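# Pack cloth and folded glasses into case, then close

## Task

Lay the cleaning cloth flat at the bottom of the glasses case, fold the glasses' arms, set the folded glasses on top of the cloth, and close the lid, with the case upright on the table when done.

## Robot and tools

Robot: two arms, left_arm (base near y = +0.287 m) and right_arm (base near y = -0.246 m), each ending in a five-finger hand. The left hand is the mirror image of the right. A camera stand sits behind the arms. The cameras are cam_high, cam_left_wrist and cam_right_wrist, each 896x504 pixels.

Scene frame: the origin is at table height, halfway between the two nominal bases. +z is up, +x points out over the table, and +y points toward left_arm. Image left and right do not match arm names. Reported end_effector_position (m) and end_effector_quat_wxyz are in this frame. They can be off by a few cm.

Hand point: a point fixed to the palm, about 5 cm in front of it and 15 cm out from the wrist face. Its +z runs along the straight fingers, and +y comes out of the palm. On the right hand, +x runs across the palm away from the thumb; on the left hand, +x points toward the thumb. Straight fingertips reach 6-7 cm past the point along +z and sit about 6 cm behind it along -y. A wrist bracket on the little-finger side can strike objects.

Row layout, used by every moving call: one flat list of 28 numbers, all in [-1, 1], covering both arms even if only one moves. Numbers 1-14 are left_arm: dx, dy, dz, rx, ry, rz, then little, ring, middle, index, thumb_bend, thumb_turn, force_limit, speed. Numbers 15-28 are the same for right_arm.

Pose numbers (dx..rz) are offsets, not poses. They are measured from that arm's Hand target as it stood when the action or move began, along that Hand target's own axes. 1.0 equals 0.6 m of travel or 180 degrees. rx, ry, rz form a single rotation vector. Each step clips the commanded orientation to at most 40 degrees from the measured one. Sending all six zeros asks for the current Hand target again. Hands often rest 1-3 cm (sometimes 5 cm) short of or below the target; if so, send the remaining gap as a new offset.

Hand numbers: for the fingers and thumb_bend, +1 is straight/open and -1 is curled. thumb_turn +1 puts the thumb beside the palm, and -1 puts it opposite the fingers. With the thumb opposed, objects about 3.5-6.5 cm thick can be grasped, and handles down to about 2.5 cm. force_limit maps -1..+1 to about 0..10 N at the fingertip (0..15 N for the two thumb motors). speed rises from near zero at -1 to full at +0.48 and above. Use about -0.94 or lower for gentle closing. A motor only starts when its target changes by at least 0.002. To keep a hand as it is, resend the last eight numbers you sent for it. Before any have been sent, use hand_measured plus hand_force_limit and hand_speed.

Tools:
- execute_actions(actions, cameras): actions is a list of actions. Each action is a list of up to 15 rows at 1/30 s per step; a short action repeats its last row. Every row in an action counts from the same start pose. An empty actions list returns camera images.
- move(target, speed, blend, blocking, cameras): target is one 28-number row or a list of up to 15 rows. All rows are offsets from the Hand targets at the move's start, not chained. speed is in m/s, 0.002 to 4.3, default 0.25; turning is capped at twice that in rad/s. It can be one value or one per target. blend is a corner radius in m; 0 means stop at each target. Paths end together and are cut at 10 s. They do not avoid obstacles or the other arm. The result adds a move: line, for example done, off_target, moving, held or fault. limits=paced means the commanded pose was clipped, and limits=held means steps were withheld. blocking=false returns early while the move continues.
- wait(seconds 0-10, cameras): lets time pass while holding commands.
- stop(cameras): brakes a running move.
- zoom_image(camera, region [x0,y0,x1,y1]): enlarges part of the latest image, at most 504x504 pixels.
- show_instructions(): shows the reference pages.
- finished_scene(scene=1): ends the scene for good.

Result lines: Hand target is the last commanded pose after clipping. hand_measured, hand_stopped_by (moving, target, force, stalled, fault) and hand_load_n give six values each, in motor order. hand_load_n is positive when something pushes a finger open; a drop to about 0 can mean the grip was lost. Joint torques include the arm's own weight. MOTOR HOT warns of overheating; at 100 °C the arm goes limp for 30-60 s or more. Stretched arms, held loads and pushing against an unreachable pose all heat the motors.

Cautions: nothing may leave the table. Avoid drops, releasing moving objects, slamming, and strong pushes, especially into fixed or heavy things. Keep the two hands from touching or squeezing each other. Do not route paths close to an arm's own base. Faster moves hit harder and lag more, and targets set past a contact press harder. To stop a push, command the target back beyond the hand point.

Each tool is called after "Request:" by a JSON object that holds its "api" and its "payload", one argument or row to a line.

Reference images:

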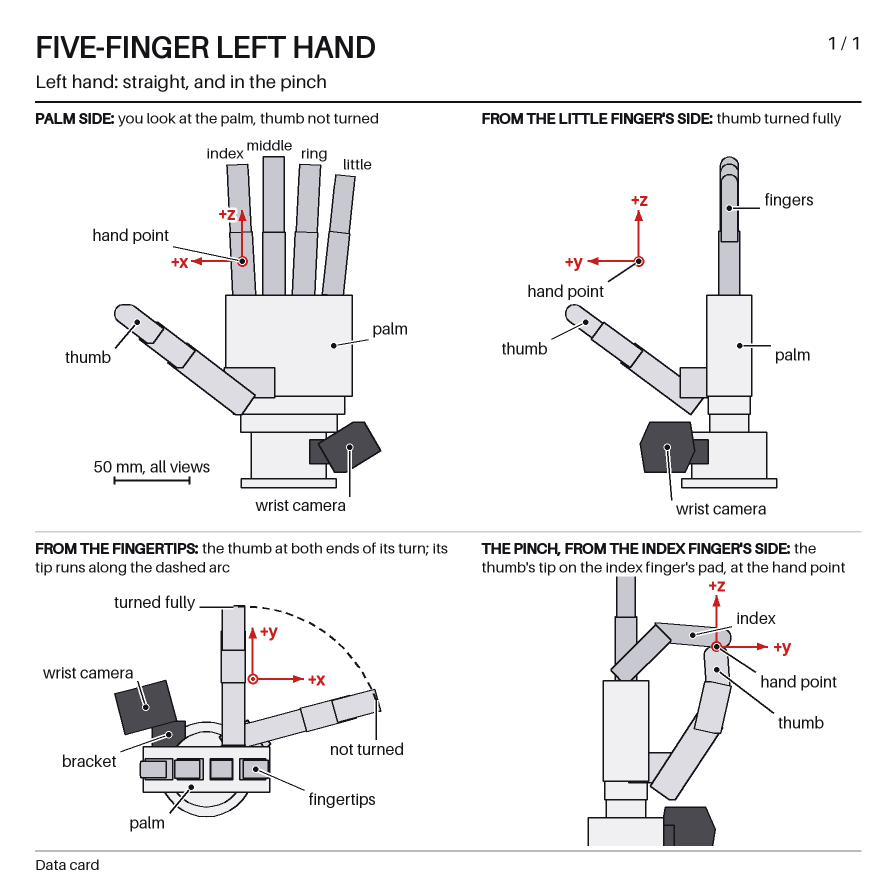

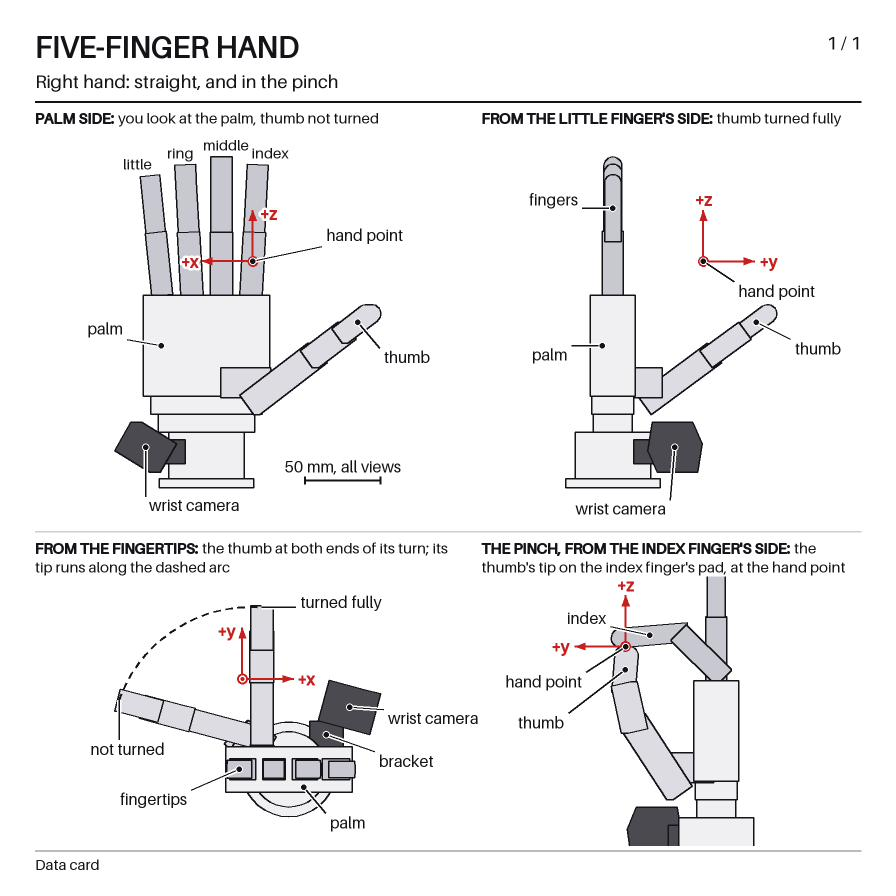

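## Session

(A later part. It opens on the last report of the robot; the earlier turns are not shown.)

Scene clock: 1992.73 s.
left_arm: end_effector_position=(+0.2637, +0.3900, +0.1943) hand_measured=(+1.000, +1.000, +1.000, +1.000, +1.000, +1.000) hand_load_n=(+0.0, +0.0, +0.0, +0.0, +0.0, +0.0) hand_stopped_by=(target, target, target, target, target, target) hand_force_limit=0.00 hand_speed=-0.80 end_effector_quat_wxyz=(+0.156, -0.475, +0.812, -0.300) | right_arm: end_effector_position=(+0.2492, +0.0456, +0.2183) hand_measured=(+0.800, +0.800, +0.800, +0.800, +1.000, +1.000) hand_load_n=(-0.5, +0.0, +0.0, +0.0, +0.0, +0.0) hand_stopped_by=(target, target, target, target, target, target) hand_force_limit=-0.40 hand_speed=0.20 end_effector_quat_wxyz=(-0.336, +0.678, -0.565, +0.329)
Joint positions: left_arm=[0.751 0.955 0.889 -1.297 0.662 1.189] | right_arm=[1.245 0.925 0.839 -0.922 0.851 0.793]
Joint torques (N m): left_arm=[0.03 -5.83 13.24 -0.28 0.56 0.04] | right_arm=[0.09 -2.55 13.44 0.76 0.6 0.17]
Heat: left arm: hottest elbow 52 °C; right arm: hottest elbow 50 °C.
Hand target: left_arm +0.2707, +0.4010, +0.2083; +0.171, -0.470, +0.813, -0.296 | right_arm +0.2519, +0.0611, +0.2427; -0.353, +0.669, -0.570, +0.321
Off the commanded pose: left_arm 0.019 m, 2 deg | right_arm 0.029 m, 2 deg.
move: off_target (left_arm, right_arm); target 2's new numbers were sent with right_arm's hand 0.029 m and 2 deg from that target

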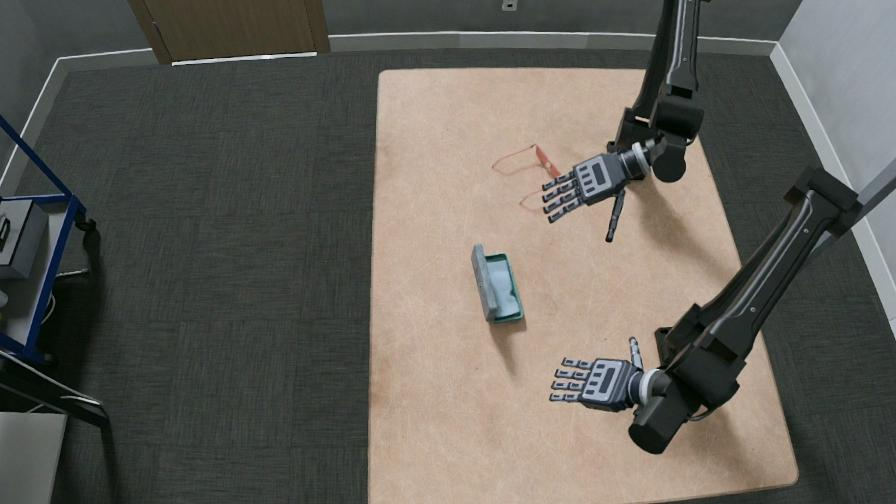

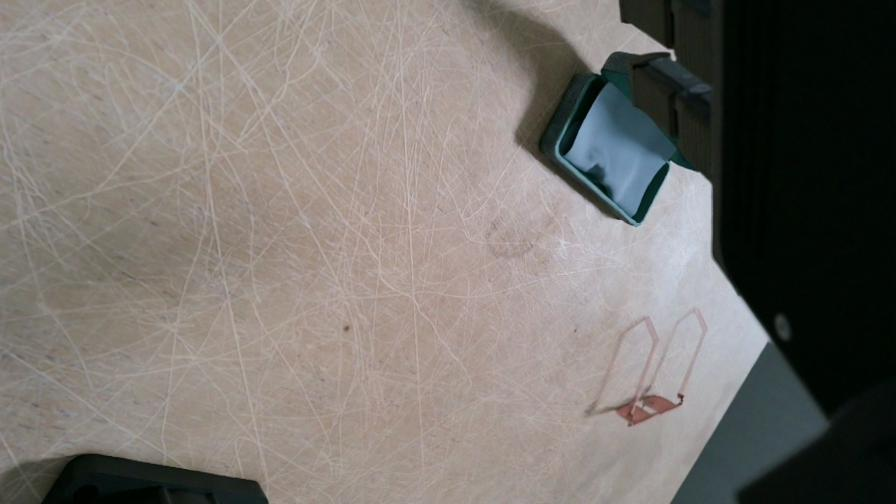

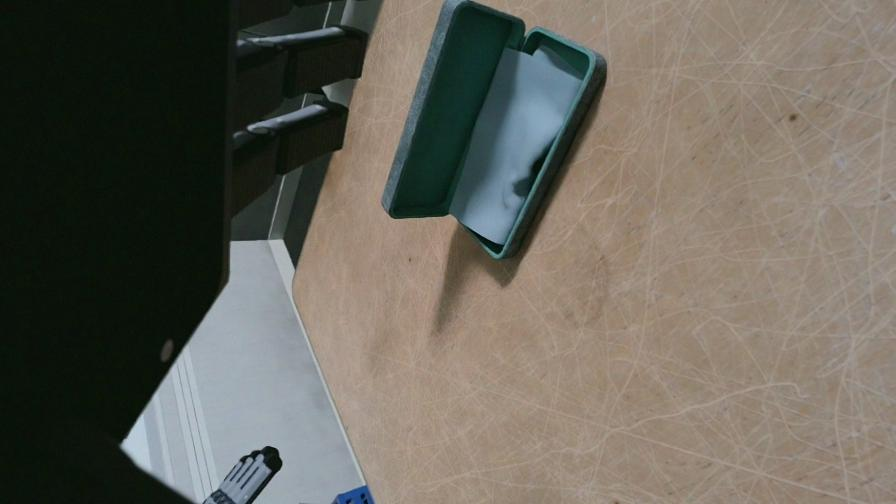

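Request:
{"api": "execute_actions", "payload": {
  "actions": []
}}

Scene clock: 2073.10 s.
left_arm: end_effector_position=(+0.2637, +0.3900, +0.1943) hand_measured=(+1.000, +1.000, +1.000, +1.000, +1.000, +1.000) hand_load_n=(+0.0, +0.0, +0.0, +0.0, +0.0, +0.0) hand_stopped_by=(target, target, target, target, target, target) hand_force_limit=0.00 hand_speed=-0.80 end_effector_quat_wxyz=(+0.156, -0.475, +0.812, -0.300) | right_arm: end_effector_position=(+0.2492, +0.0456, +0.2183) hand_measured=(+0.800, +0.800, +0.800, +0.800, +1.000, +1.000) hand_load_n=(+0.0, +0.0, +0.0, +0.0, +0.0, +0.0) hand_stopped_by=(target, target, target, target, target, target) hand_force_limit=-0.40 hand_speed=0.20 end_effector_quat_wxyz=(-0.336, +0.678, -0.565, +0.329)
Joint positions: left_arm=[0.751 0.955 0.889 -1.297 0.662 1.189] | right_arm=[1.245 0.925 0.839 -0.922 0.851 0.793]
Joint velocities: within noise
Joint torques (N m): left_arm=[0.26 -5.83 13.34 -0.39 0.55 0.06] | right_arm=[0.09 -2.43 13.44 0.72 0.61 0.17]
Heat: left arm: hottest elbow 52 °C; right arm: hottest elbow 61 °C.
Hand target: left_arm +0.2707, +0.4010, +0.2083; +0.171, -0.470, +0.813, -0.296 | right_arm +0.2519, +0.0611, +0.2427; -0.353, +0.669, -0.570, +0.321
Off the commanded pose: left_arm 0.019 m, 2 deg | right_arm 0.029 m, 2 deg.

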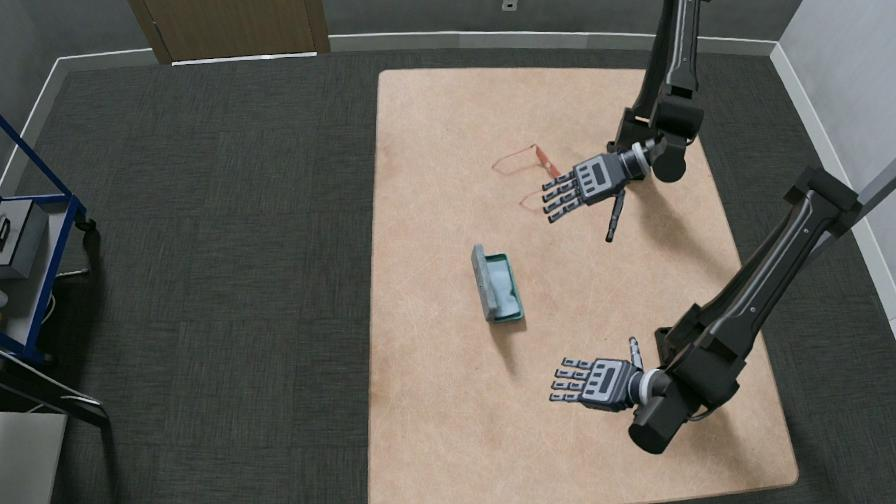

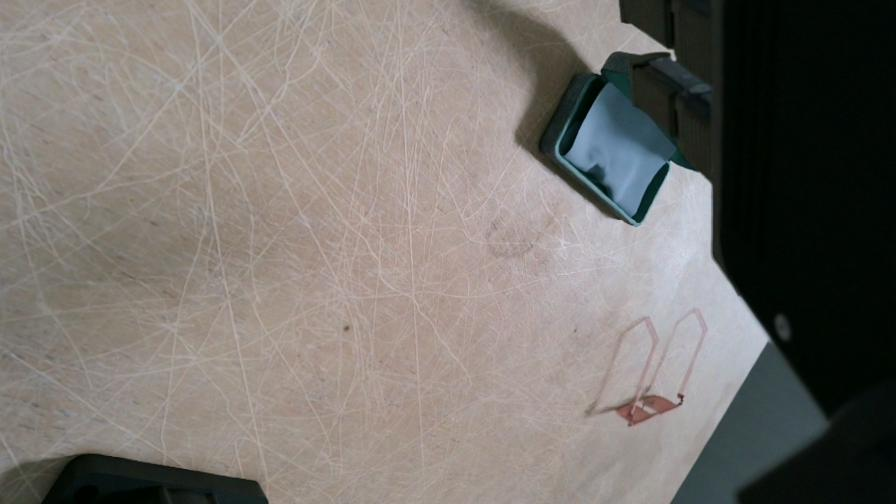

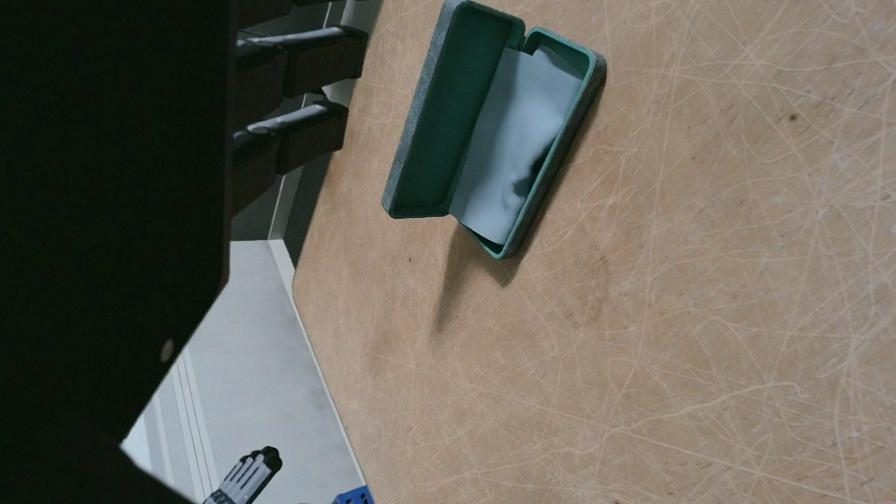

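Request:
{"api": "zoom_image", "payload": {
  "camera": "cam_high",
  "region": [470, 120, 630, 250]
}}

Request:
{"api": "zoom_image", "payload": {
  "camera": "cam_left_wrist",
  "region": [560, 280, 760, 460]
}}

Scaled by 3.150 from the camera's 896x504 image, which has a finer 1280x720 frame.

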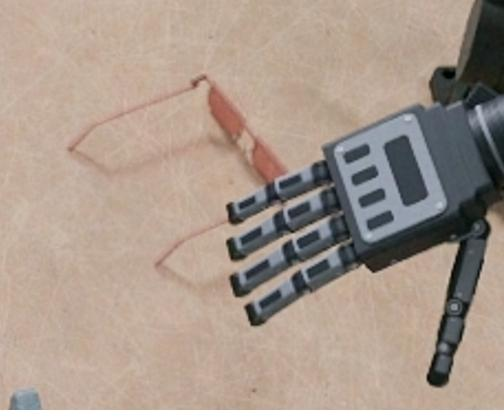

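Scaled by 2.520 from the camera's 896x504 image, which has a finer 1280x720 frame.

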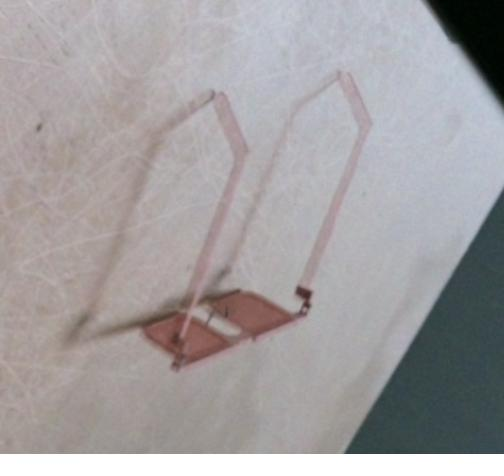

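Request:
{"api": "move", "payload": {
  "target": [0,0,0,0,0,0, 1,1,1,1,1,1, 0,-0.8, 0.6625,-0.0032,0.0157,-0.1203,-0.0610,-0.0469, -0.9,-0.9,-0.9,1,1,1, -0.4,0.2],
  "speed": 0.2,
  "cameras": ["all"]
}}

Scene clock: 2274.87 s.
left_arm: end_effector_position=(+0.2637, +0.3900, +0.1943) hand_measured=(+1.000, +1.000, +1.000, +1.000, +1.000, +1.000) hand_load_n=(+0.0, +0.0, +0.0, +0.0, +0.0, +0.0) hand_stopped_by=(target, target, target, target, target, target) hand_force_limit=0.00 hand_speed=-0.80 end_effector_quat_wxyz=(+0.156, -0.475, +0.812, -0.300) | right_arm: end_effector_position=(+0.3075, -0.3217, +0.2292) hand_measured=(-0.900, -0.900, -0.900, +1.000, +1.000, +1.000) hand_load_n=(+0.0, +0.5, +0.0, +0.0, +0.0, +0.0) hand_stopped_by=(target, target, target, target, target, target) hand_force_limit=-0.40 hand_speed=0.20 end_effector_quat_wxyz=(-0.249, +0.790, -0.540, +0.151)
Joint positions: left_arm=[0.751 0.955 0.889 -1.297 0.662 1.189] | right_arm=[-0.505 0.949 0.986 -1.233 -0.467 -0.797]
Joint torques (N m): left_arm=[0.56 -5.83 13.24 -0.36 0.54 0.04] | right_arm=[-1.08 -2.78 13.18 0.51 -0.56 -0.03]
Heat: left arm: hottest elbow 54 °C; right arm: hottest elbow 65 °C.
Hand target: left_arm +0.2707, +0.4010, +0.2083; +0.171, -0.470, +0.813, -0.296 | right_arm +0.3181, -0.3309, +0.2501; -0.249, +0.791, -0.533, +0.169
Off the commanded pose: left_arm 0.019 m, 2 deg | right_arm 0.025 m, 2 deg.
move: off_target (left_arm, right_arm)

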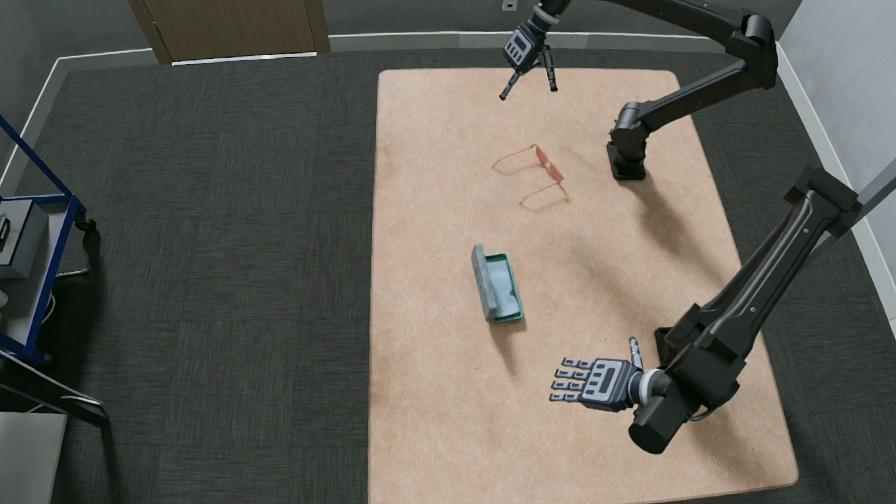

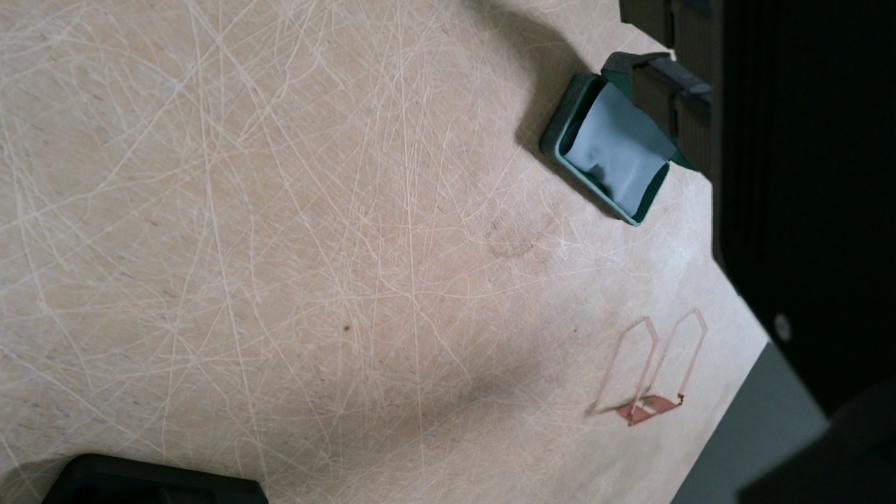

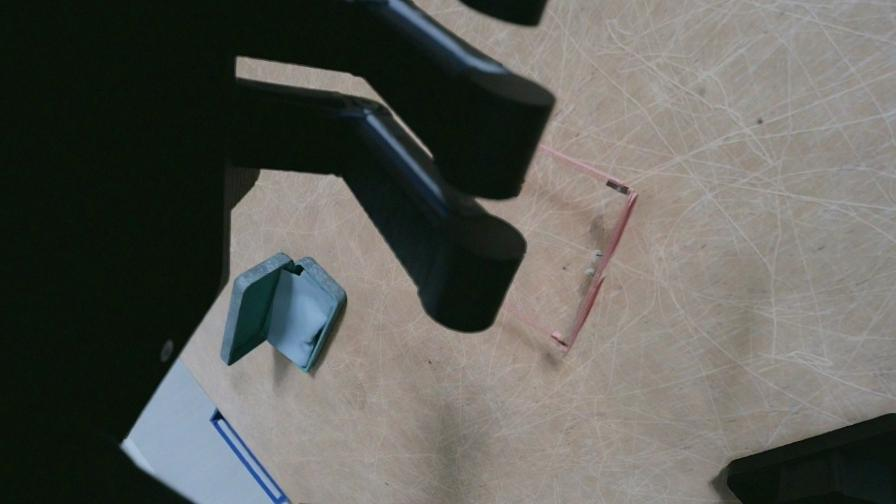

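Request:
{"api": "zoom_image", "payload": {
  "camera": "cam_high",
  "region": [460, 10, 620, 230]
}}

Request:
{"api": "zoom_image", "payload": {
  "camera": "cam_right_wrist",
  "region": [400, 120, 680, 400]
}}

Scaled by 2.291 from the camera's 896x504 image, which has a finer 1280x720 frame.

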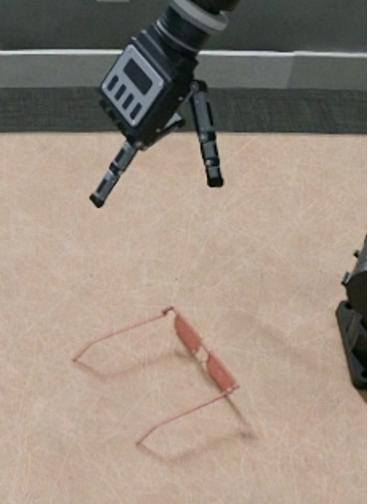

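Scaled by 1.800 from the camera's 896x504 image, which has a finer 1280x720 frame.

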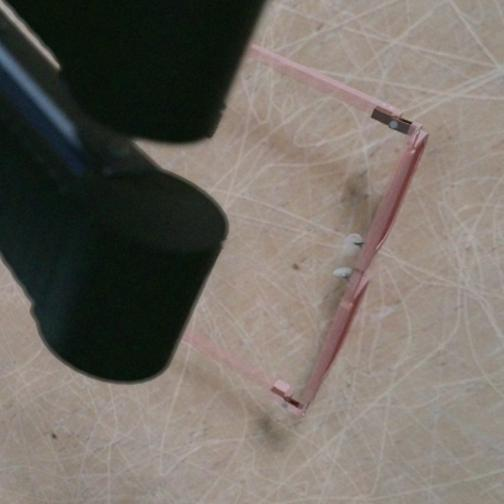

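Request:
{"api": "move", "payload": {
  "target": [0,0,0,0,0,0, 1,1,1,1,1,1, 0,-0.8, 0.0025,0.1919,0.2219,0,0,0, -0.9,-0.9,-0.9,1,1,1, -0.4,0.2],
  "speed": 0.15,
  "cameras": ["all"]
}}

Request:
{"api": "zoom_image", "payload": {
  "camera": "cam_high",
  "region": [460, 80, 620, 230]
}}

Scene clock: 2308.80 s.
left_arm: end_effector_position=(+0.2637, +0.3900, +0.1943) hand_measured=(+1.000, +1.000, +1.000, +1.000, +1.000, +1.000) hand_load_n=(+0.0, -0.5, +0.0, +0.0, +0.0, +0.0) hand_stopped_by=(target, target, target, target, target, target) hand_force_limit=0.00 hand_speed=-0.80 end_effector_quat_wxyz=(+0.156, -0.475, +0.812, -0.300) | right_arm: end_effector_position=(+0.3029, -0.3369, +0.0811) hand_measured=(-0.900, -0.900, -0.900, +1.000, +1.000, +1.000) hand_load_n=(+0.0, +0.0, +0.0, +0.0, +0.0, +0.0) hand_stopped_by=(target, target, target, target, target, target) hand_force_limit=-0.40 hand_speed=0.20 end_effector_quat_wxyz=(-0.250, +0.790, -0.534, +0.170)
Joint positions: left_arm=[0.751 0.955 0.889 -1.297 0.662 1.189] | right_arm=[-0.565 1.016 0.627 -0.794 -0.49 -0.859]
Joint torques (N m): left_arm=[0.21 -5.71 13.29 -0.39 0.57 0.05] | right_arm=[-1.03 -2.78 7.42 1.66 -0.56 -0.04]
Heat: left arm: hottest elbow 54 °C; right arm: hottest elbow 64 °C.
Hand target: left_arm +0.2707, +0.4010, +0.2083; +0.171, -0.470, +0.813, -0.296 | right_arm +0.3021, -0.3391, +0.0750; -0.249, +0.790, -0.533, +0.169
Off the commanded pose: left_arm 0.019 m, 2 deg | right_arm 0.007 m, 0 deg.
move: off_target (left_arm)

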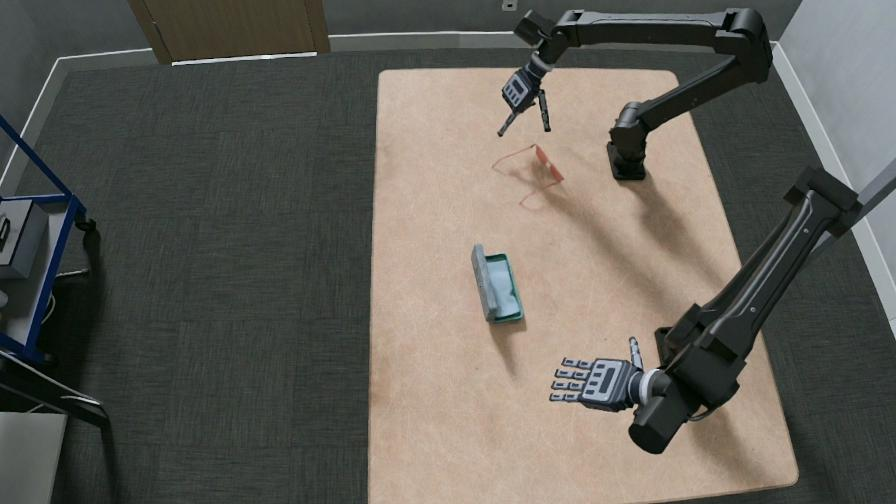

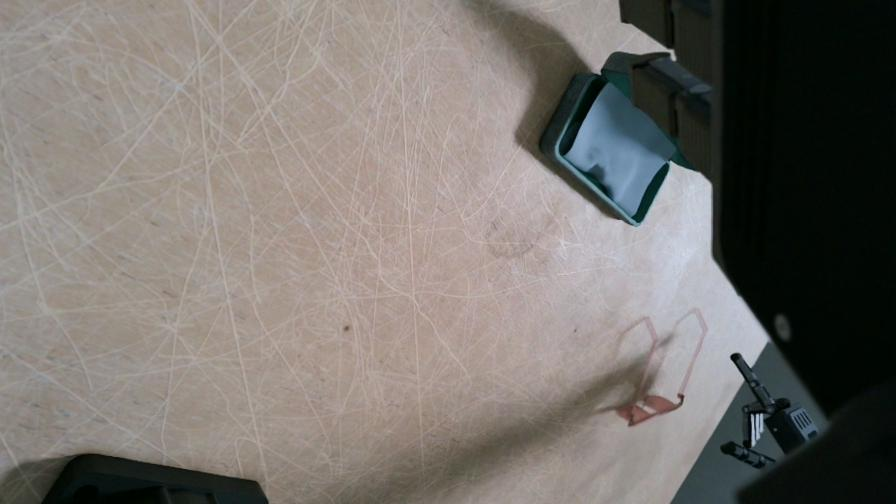

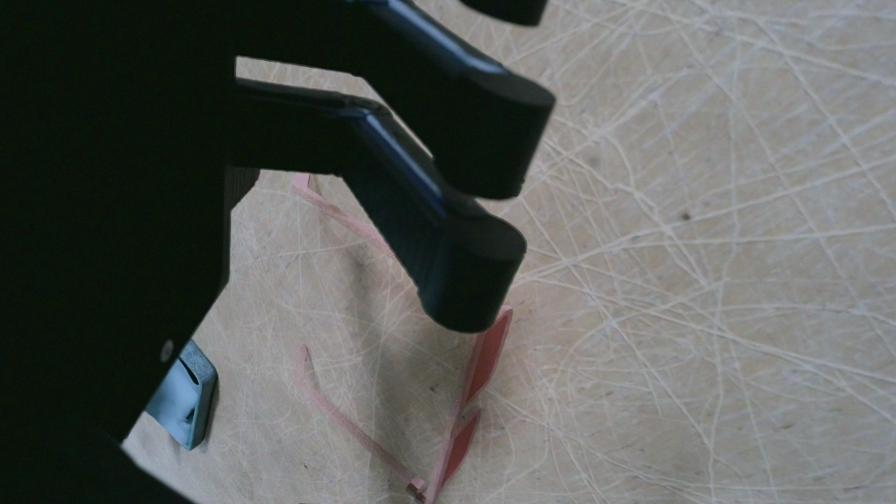

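Scaled by 3.150 from the camera's 896x504 image, which has a finer 1280x720 frame.

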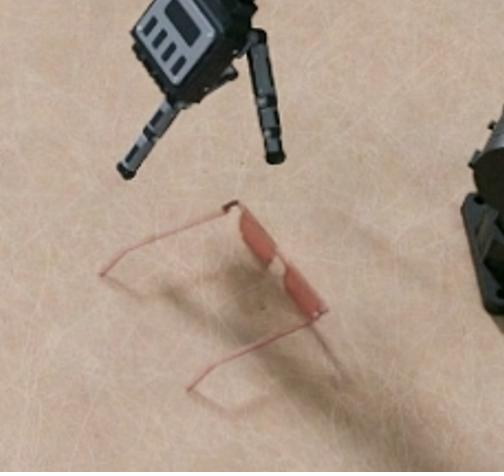

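Request:
{"api": "move", "payload": {
  "target": [0,0,0,0,0,0, 1,1,1,1,1,1, 0,-0.8, 0,0.0354,0.0505,0,0,0, -0.9,-0.9,-0.9,1,1,1, -0.4,0.2],
  "speed": 0.1,
  "cameras": ["all"]
}}

Request:
{"api": "zoom_image", "payload": {
  "camera": "cam_high",
  "region": [460, 80, 620, 230]
}}

Request:
{"api": "zoom_image", "payload": {
  "camera": "cam_left_wrist",
  "region": [560, 280, 840, 480]
}}

Scene clock: 2329.87 s.
left_arm: end_effector_position=(+0.2637, +0.3900, +0.1943) hand_measured=(+1.000, +1.000, +1.000, +1.000, +1.000, +1.000) hand_load_n=(+0.0, +0.0, +0.0, +0.0, +0.0, +0.0) hand_stopped_by=(target, target, target, target, target, target) hand_force_limit=0.00 hand_speed=-0.80 end_effector_quat_wxyz=(+0.156, -0.475, +0.812, -0.300) | right_arm: end_effector_position=(+0.3040, -0.3377, +0.0443) hand_measured=(-0.900, -0.900, -0.900, +1.000, +1.000, +1.000) hand_load_n=(+0.0, +0.0, +0.0, +0.0, +0.0, +0.0) hand_stopped_by=(target, target, target, target, target, target) hand_force_limit=-0.40 hand_speed=0.20 end_effector_quat_wxyz=(-0.250, +0.790, -0.533, +0.170)
Joint positions: left_arm=[0.751 0.955 0.889 -1.297 0.662 1.189] | right_arm=[-0.565 1.08 0.559 -0.662 -0.49 -0.86]
Joint torques (N m): left_arm=[0.67 -5.83 13.3 -0.29 0.55 0.06] | right_arm=[-1.08 -2.96 6.86 1.63 -0.55 -0.02]
Heat: left arm: hottest elbow 54 °C; right arm: hottest elbow 60 °C.
Hand target: left_arm +0.2707, +0.4010, +0.2083; +0.171, -0.470, +0.813, -0.296 | right_arm +0.3022, -0.3392, +0.0379; -0.249, +0.791, -0.533, +0.169
Off the commanded pose: left_arm 0.019 m, 2 deg | right_arm 0.007 m, 0 deg.
move: off_target (left_arm)

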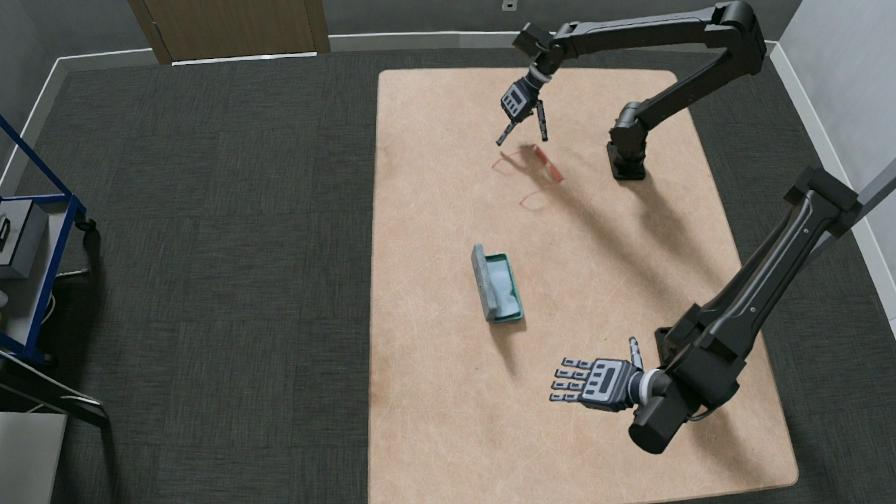

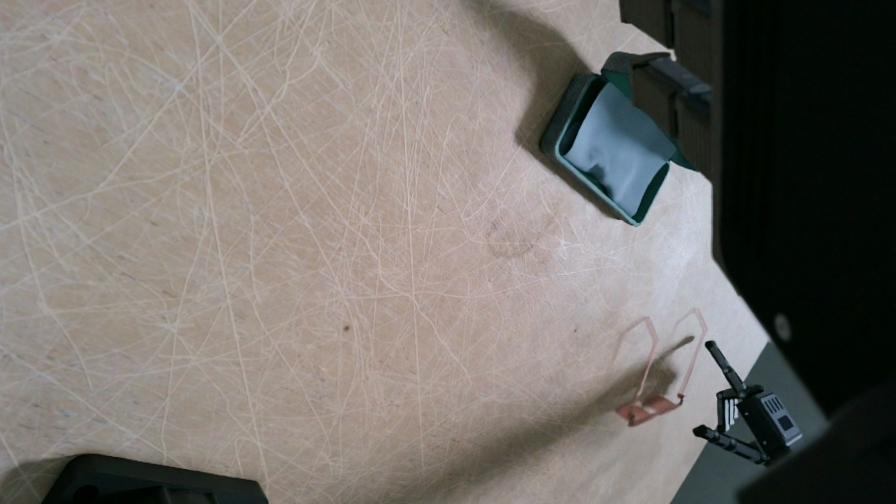

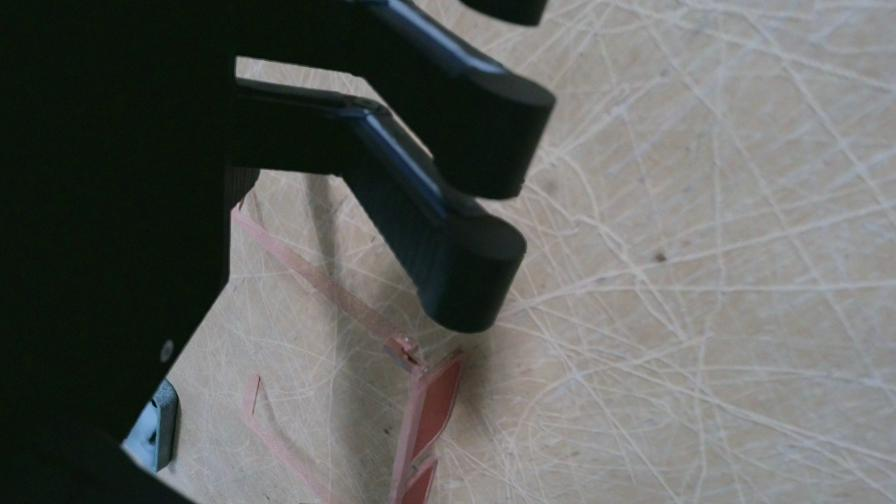

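Scaled by 3.150 from the camera's 896x504 image, which has a finer 1280x720 frame.

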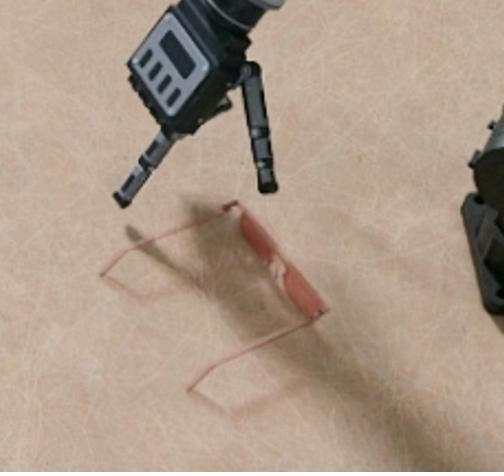

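Scaled by 1.800 from the camera's 896x504 image, which has a finer 1280x720 frame.

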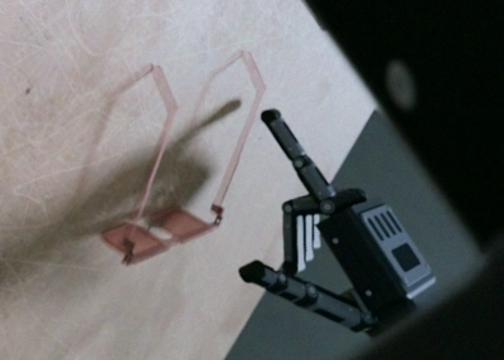

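Request:
{"api": "move", "payload": {
  "target": [0,0,0,0,0,0, 1,1,1,1,1,1, 0,-0.8, -0.0914,-0.0289,-0.0042,0,0,0, -0.9,-0.9,-0.9,1,1,1, -0.4,0.2],
  "speed": 0.1,
  "cameras": ["all"]
}}

Request:
{"api": "zoom_image", "payload": {
  "camera": "cam_high",
  "region": [460, 80, 620, 230]
}}

Request:
{"api": "zoom_image", "payload": {
  "camera": "cam_left_wrist",
  "region": [560, 280, 840, 480]
}}

Scene clock: 2358.40 s.
left_arm: end_effector_position=(+0.2637, +0.3900, +0.1943) hand_measured=(+1.000, +1.000, +1.000, +1.000, +1.000, +1.000) hand_load_n=(+0.0, +0.0, +0.0, +0.0, +0.0, -0.5) hand_stopped_by=(target, target, target, target, target, target) hand_force_limit=0.00 hand_speed=-0.80 end_effector_quat_wxyz=(+0.156, -0.475, +0.812, -0.300) | right_arm: end_effector_position=(+0.2966, -0.2873, +0.0519) hand_measured=(-0.900, -0.900, -0.900, +1.000, +1.000, +1.000) hand_load_n=(+0.0, +0.0, +0.0, +0.0, +0.0, +0.0) hand_stopped_by=(target, target, target, target, target, target) hand_force_limit=-0.40 hand_speed=0.20 end_effector_quat_wxyz=(-0.249, +0.792, -0.531, +0.171)
Joint positions: left_arm=[0.751 0.955 0.889 -1.297 0.662 1.189] | right_arm=[-0.397 0.944 0.497 -0.662 -0.419 -0.696]
Joint torques (N m): left_arm=[0.56 -5.42 13.29 -0.28 0.58 0.07] | right_arm=[0.03 -3.25 7.17 1.2 -0.3 0.16]
Heat: left arm: hottest elbow 54 °C; right arm: hottest elbow 57 °C.
Hand target: left_arm +0.2707, +0.4010, +0.2083; +0.171, -0.470, +0.813, -0.296 | right_arm +0.2934, -0.2834, +0.0499; -0.249, +0.791, -0.533, +0.169
Off the commanded pose: left_arm 0.019 m, 2 deg | right_arm 0.005 m, 0 deg.
move: off_target (left_arm)

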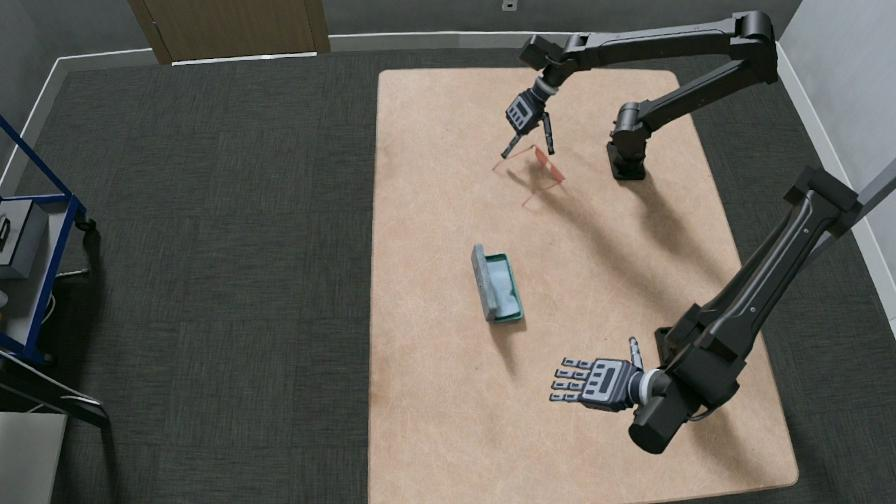

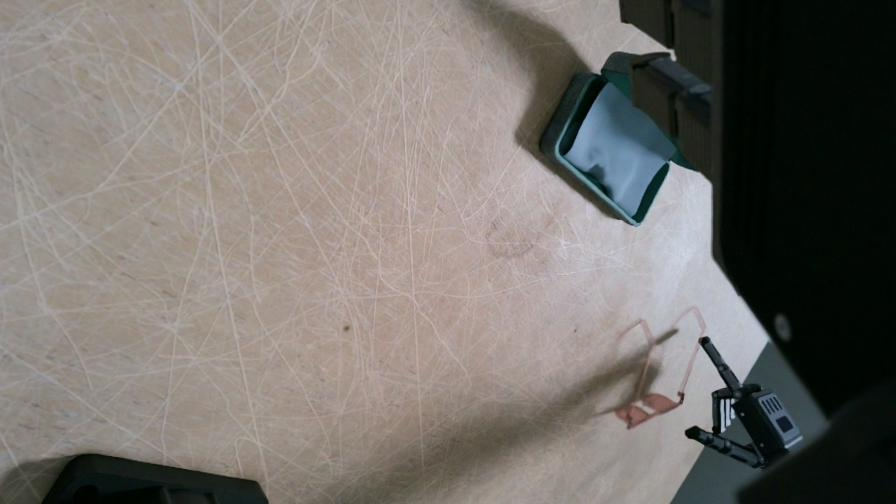

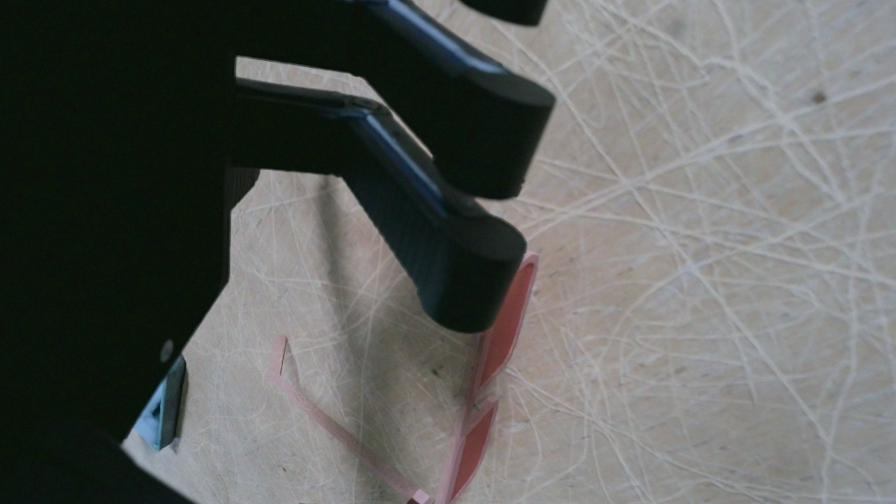

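Scaled by 3.150 from the camera's 896x504 image, which has a finer 1280x720 frame.

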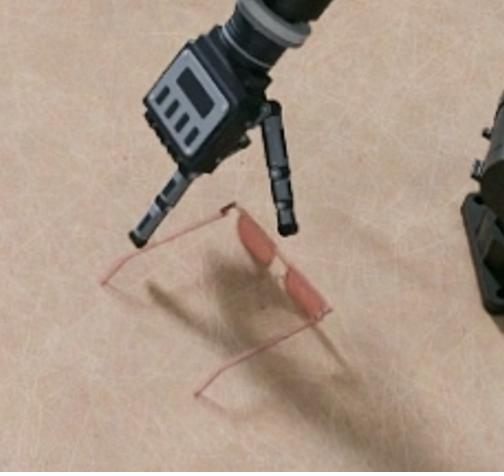

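Scaled by 1.800 from the camera's 896x504 image, which has a finer 1280x720 frame.

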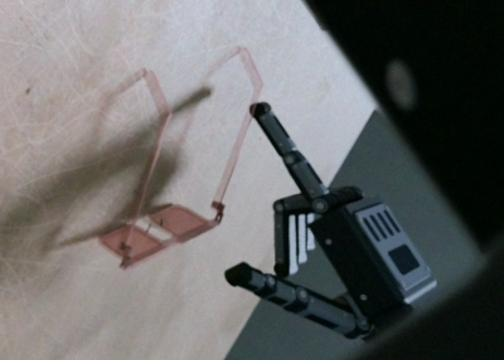

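Request:
{"api": "move", "payload": {
  "target": [0,0,0,0,0,0, 1,1,1,1,1,1, 0,-0.8, -0.0300,-0.002,-0.0090,0,0,0, -0.9,-0.9,-0.9,1,1,1, -0.4,0.2],
  "speed": 0.1,
  "cameras": ["all"]
}}

Request:
{"api": "zoom_image", "payload": {
  "camera": "cam_high",
  "region": [460, 80, 620, 230]
}}

Request:
{"api": "zoom_image", "payload": {
  "camera": "cam_left_wrist",
  "region": [560, 280, 840, 480]
}}

Scene clock: 2379.17 s.
left_arm: end_effector_position=(+0.2637, +0.3900, +0.1943) hand_measured=(+1.000, +1.000, +1.000, +1.000, +1.000, +1.000) hand_load_n=(+0.0, +0.0, +0.0, +0.0, +0.0, +0.0) hand_stopped_by=(target, target, target, target, target, target) hand_force_limit=0.00 hand_speed=-0.80 end_effector_quat_wxyz=(+0.156, -0.475, +0.812, -0.300) | right_arm: end_effector_position=(+0.2911, -0.2723, +0.0581) hand_measured=(-0.900, -0.900, -0.900, +1.000, +1.000, +1.000) hand_load_n=(+0.0, +0.0, +0.0, +0.0, +0.0, +0.0) hand_stopped_by=(target, target, target, target, target, target) hand_force_limit=-0.40 hand_speed=0.20 end_effector_quat_wxyz=(-0.250, +0.791, -0.529, +0.177)
Joint positions: left_arm=[0.751 0.955 0.889 -1.297 0.662 1.189] | right_arm=[-0.344 0.877 0.477 -0.677 -0.395 -0.645]
Joint torques (N m): left_arm=[0.32 -5.83 13.26 -0.34 0.57 0.06] | right_arm=[0.03 -2.55 7.41 0.7 -0.28 0.18]
Heat: left arm: hottest elbow 54 °C; right arm: hottest elbow 55 °C.
Hand target: left_arm +0.2707, +0.4010, +0.2083; +0.171, -0.470, +0.813, -0.296 | right_arm +0.2848, -0.2675, +0.0551; -0.249, +0.791, -0.533, +0.169
Off the commanded pose: left_arm 0.019 m, 2 deg | right_arm 0.009 m, 1 deg.
move: off_target (left_arm)

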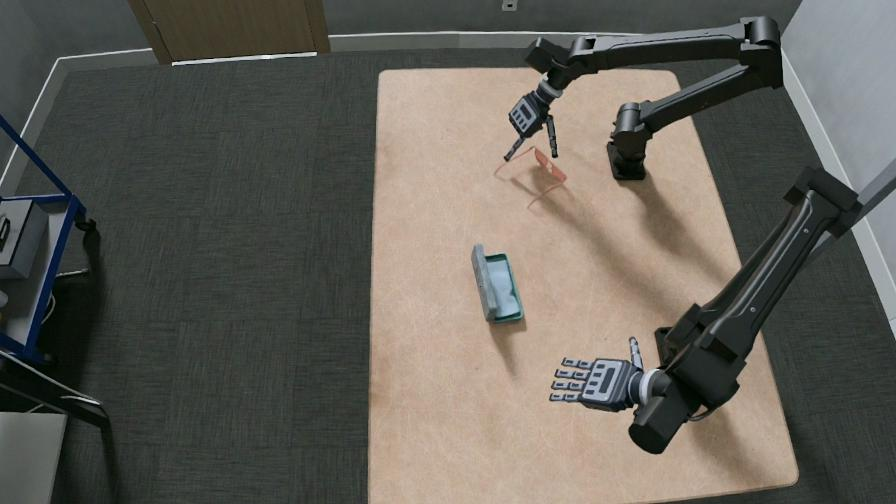

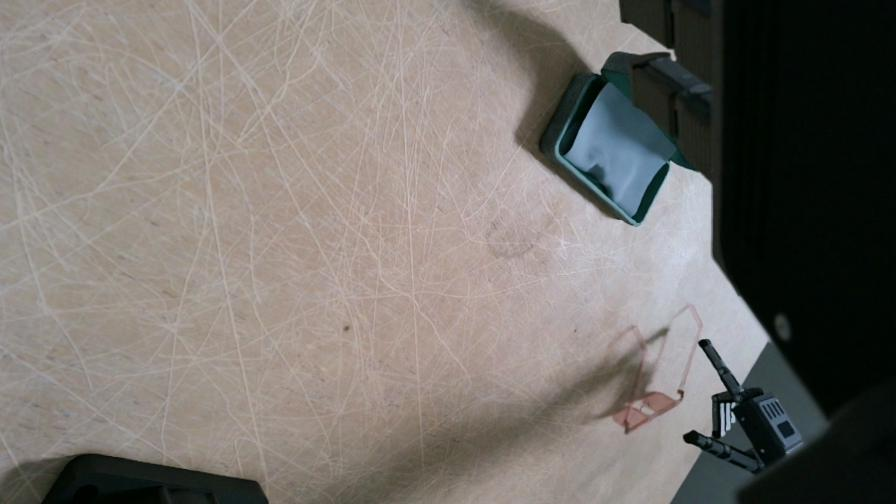

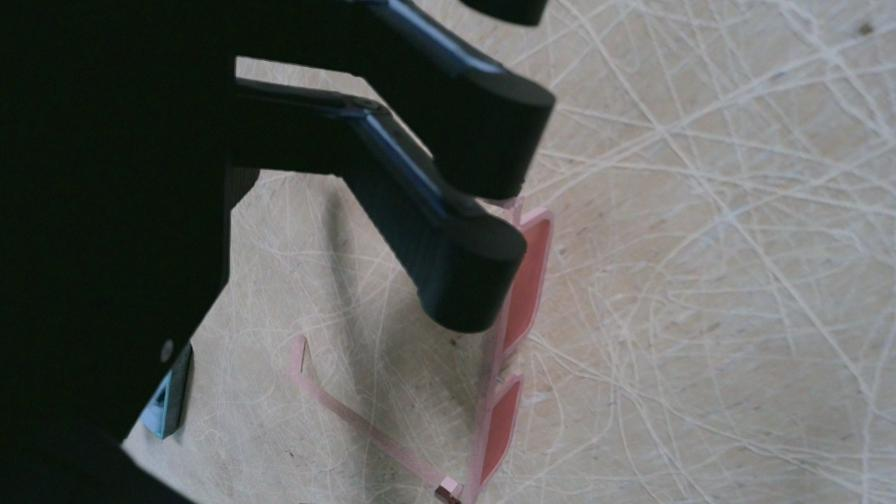

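Scaled by 3.150 from the camera's 896x504 image, which has a finer 1280x720 frame.

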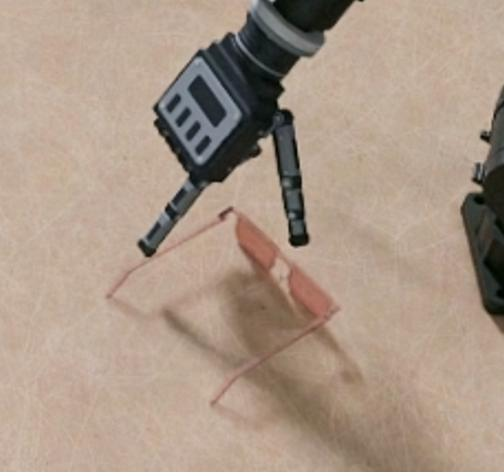

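Scaled by 1.800 from the camera's 896x504 image, which has a finer 1280x720 frame.

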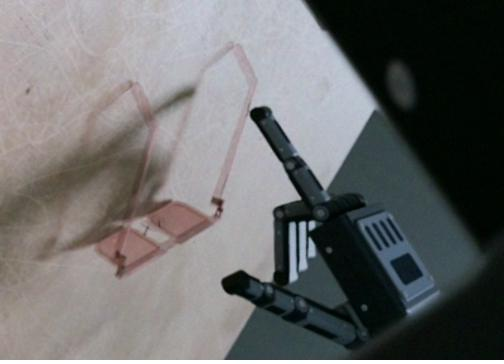

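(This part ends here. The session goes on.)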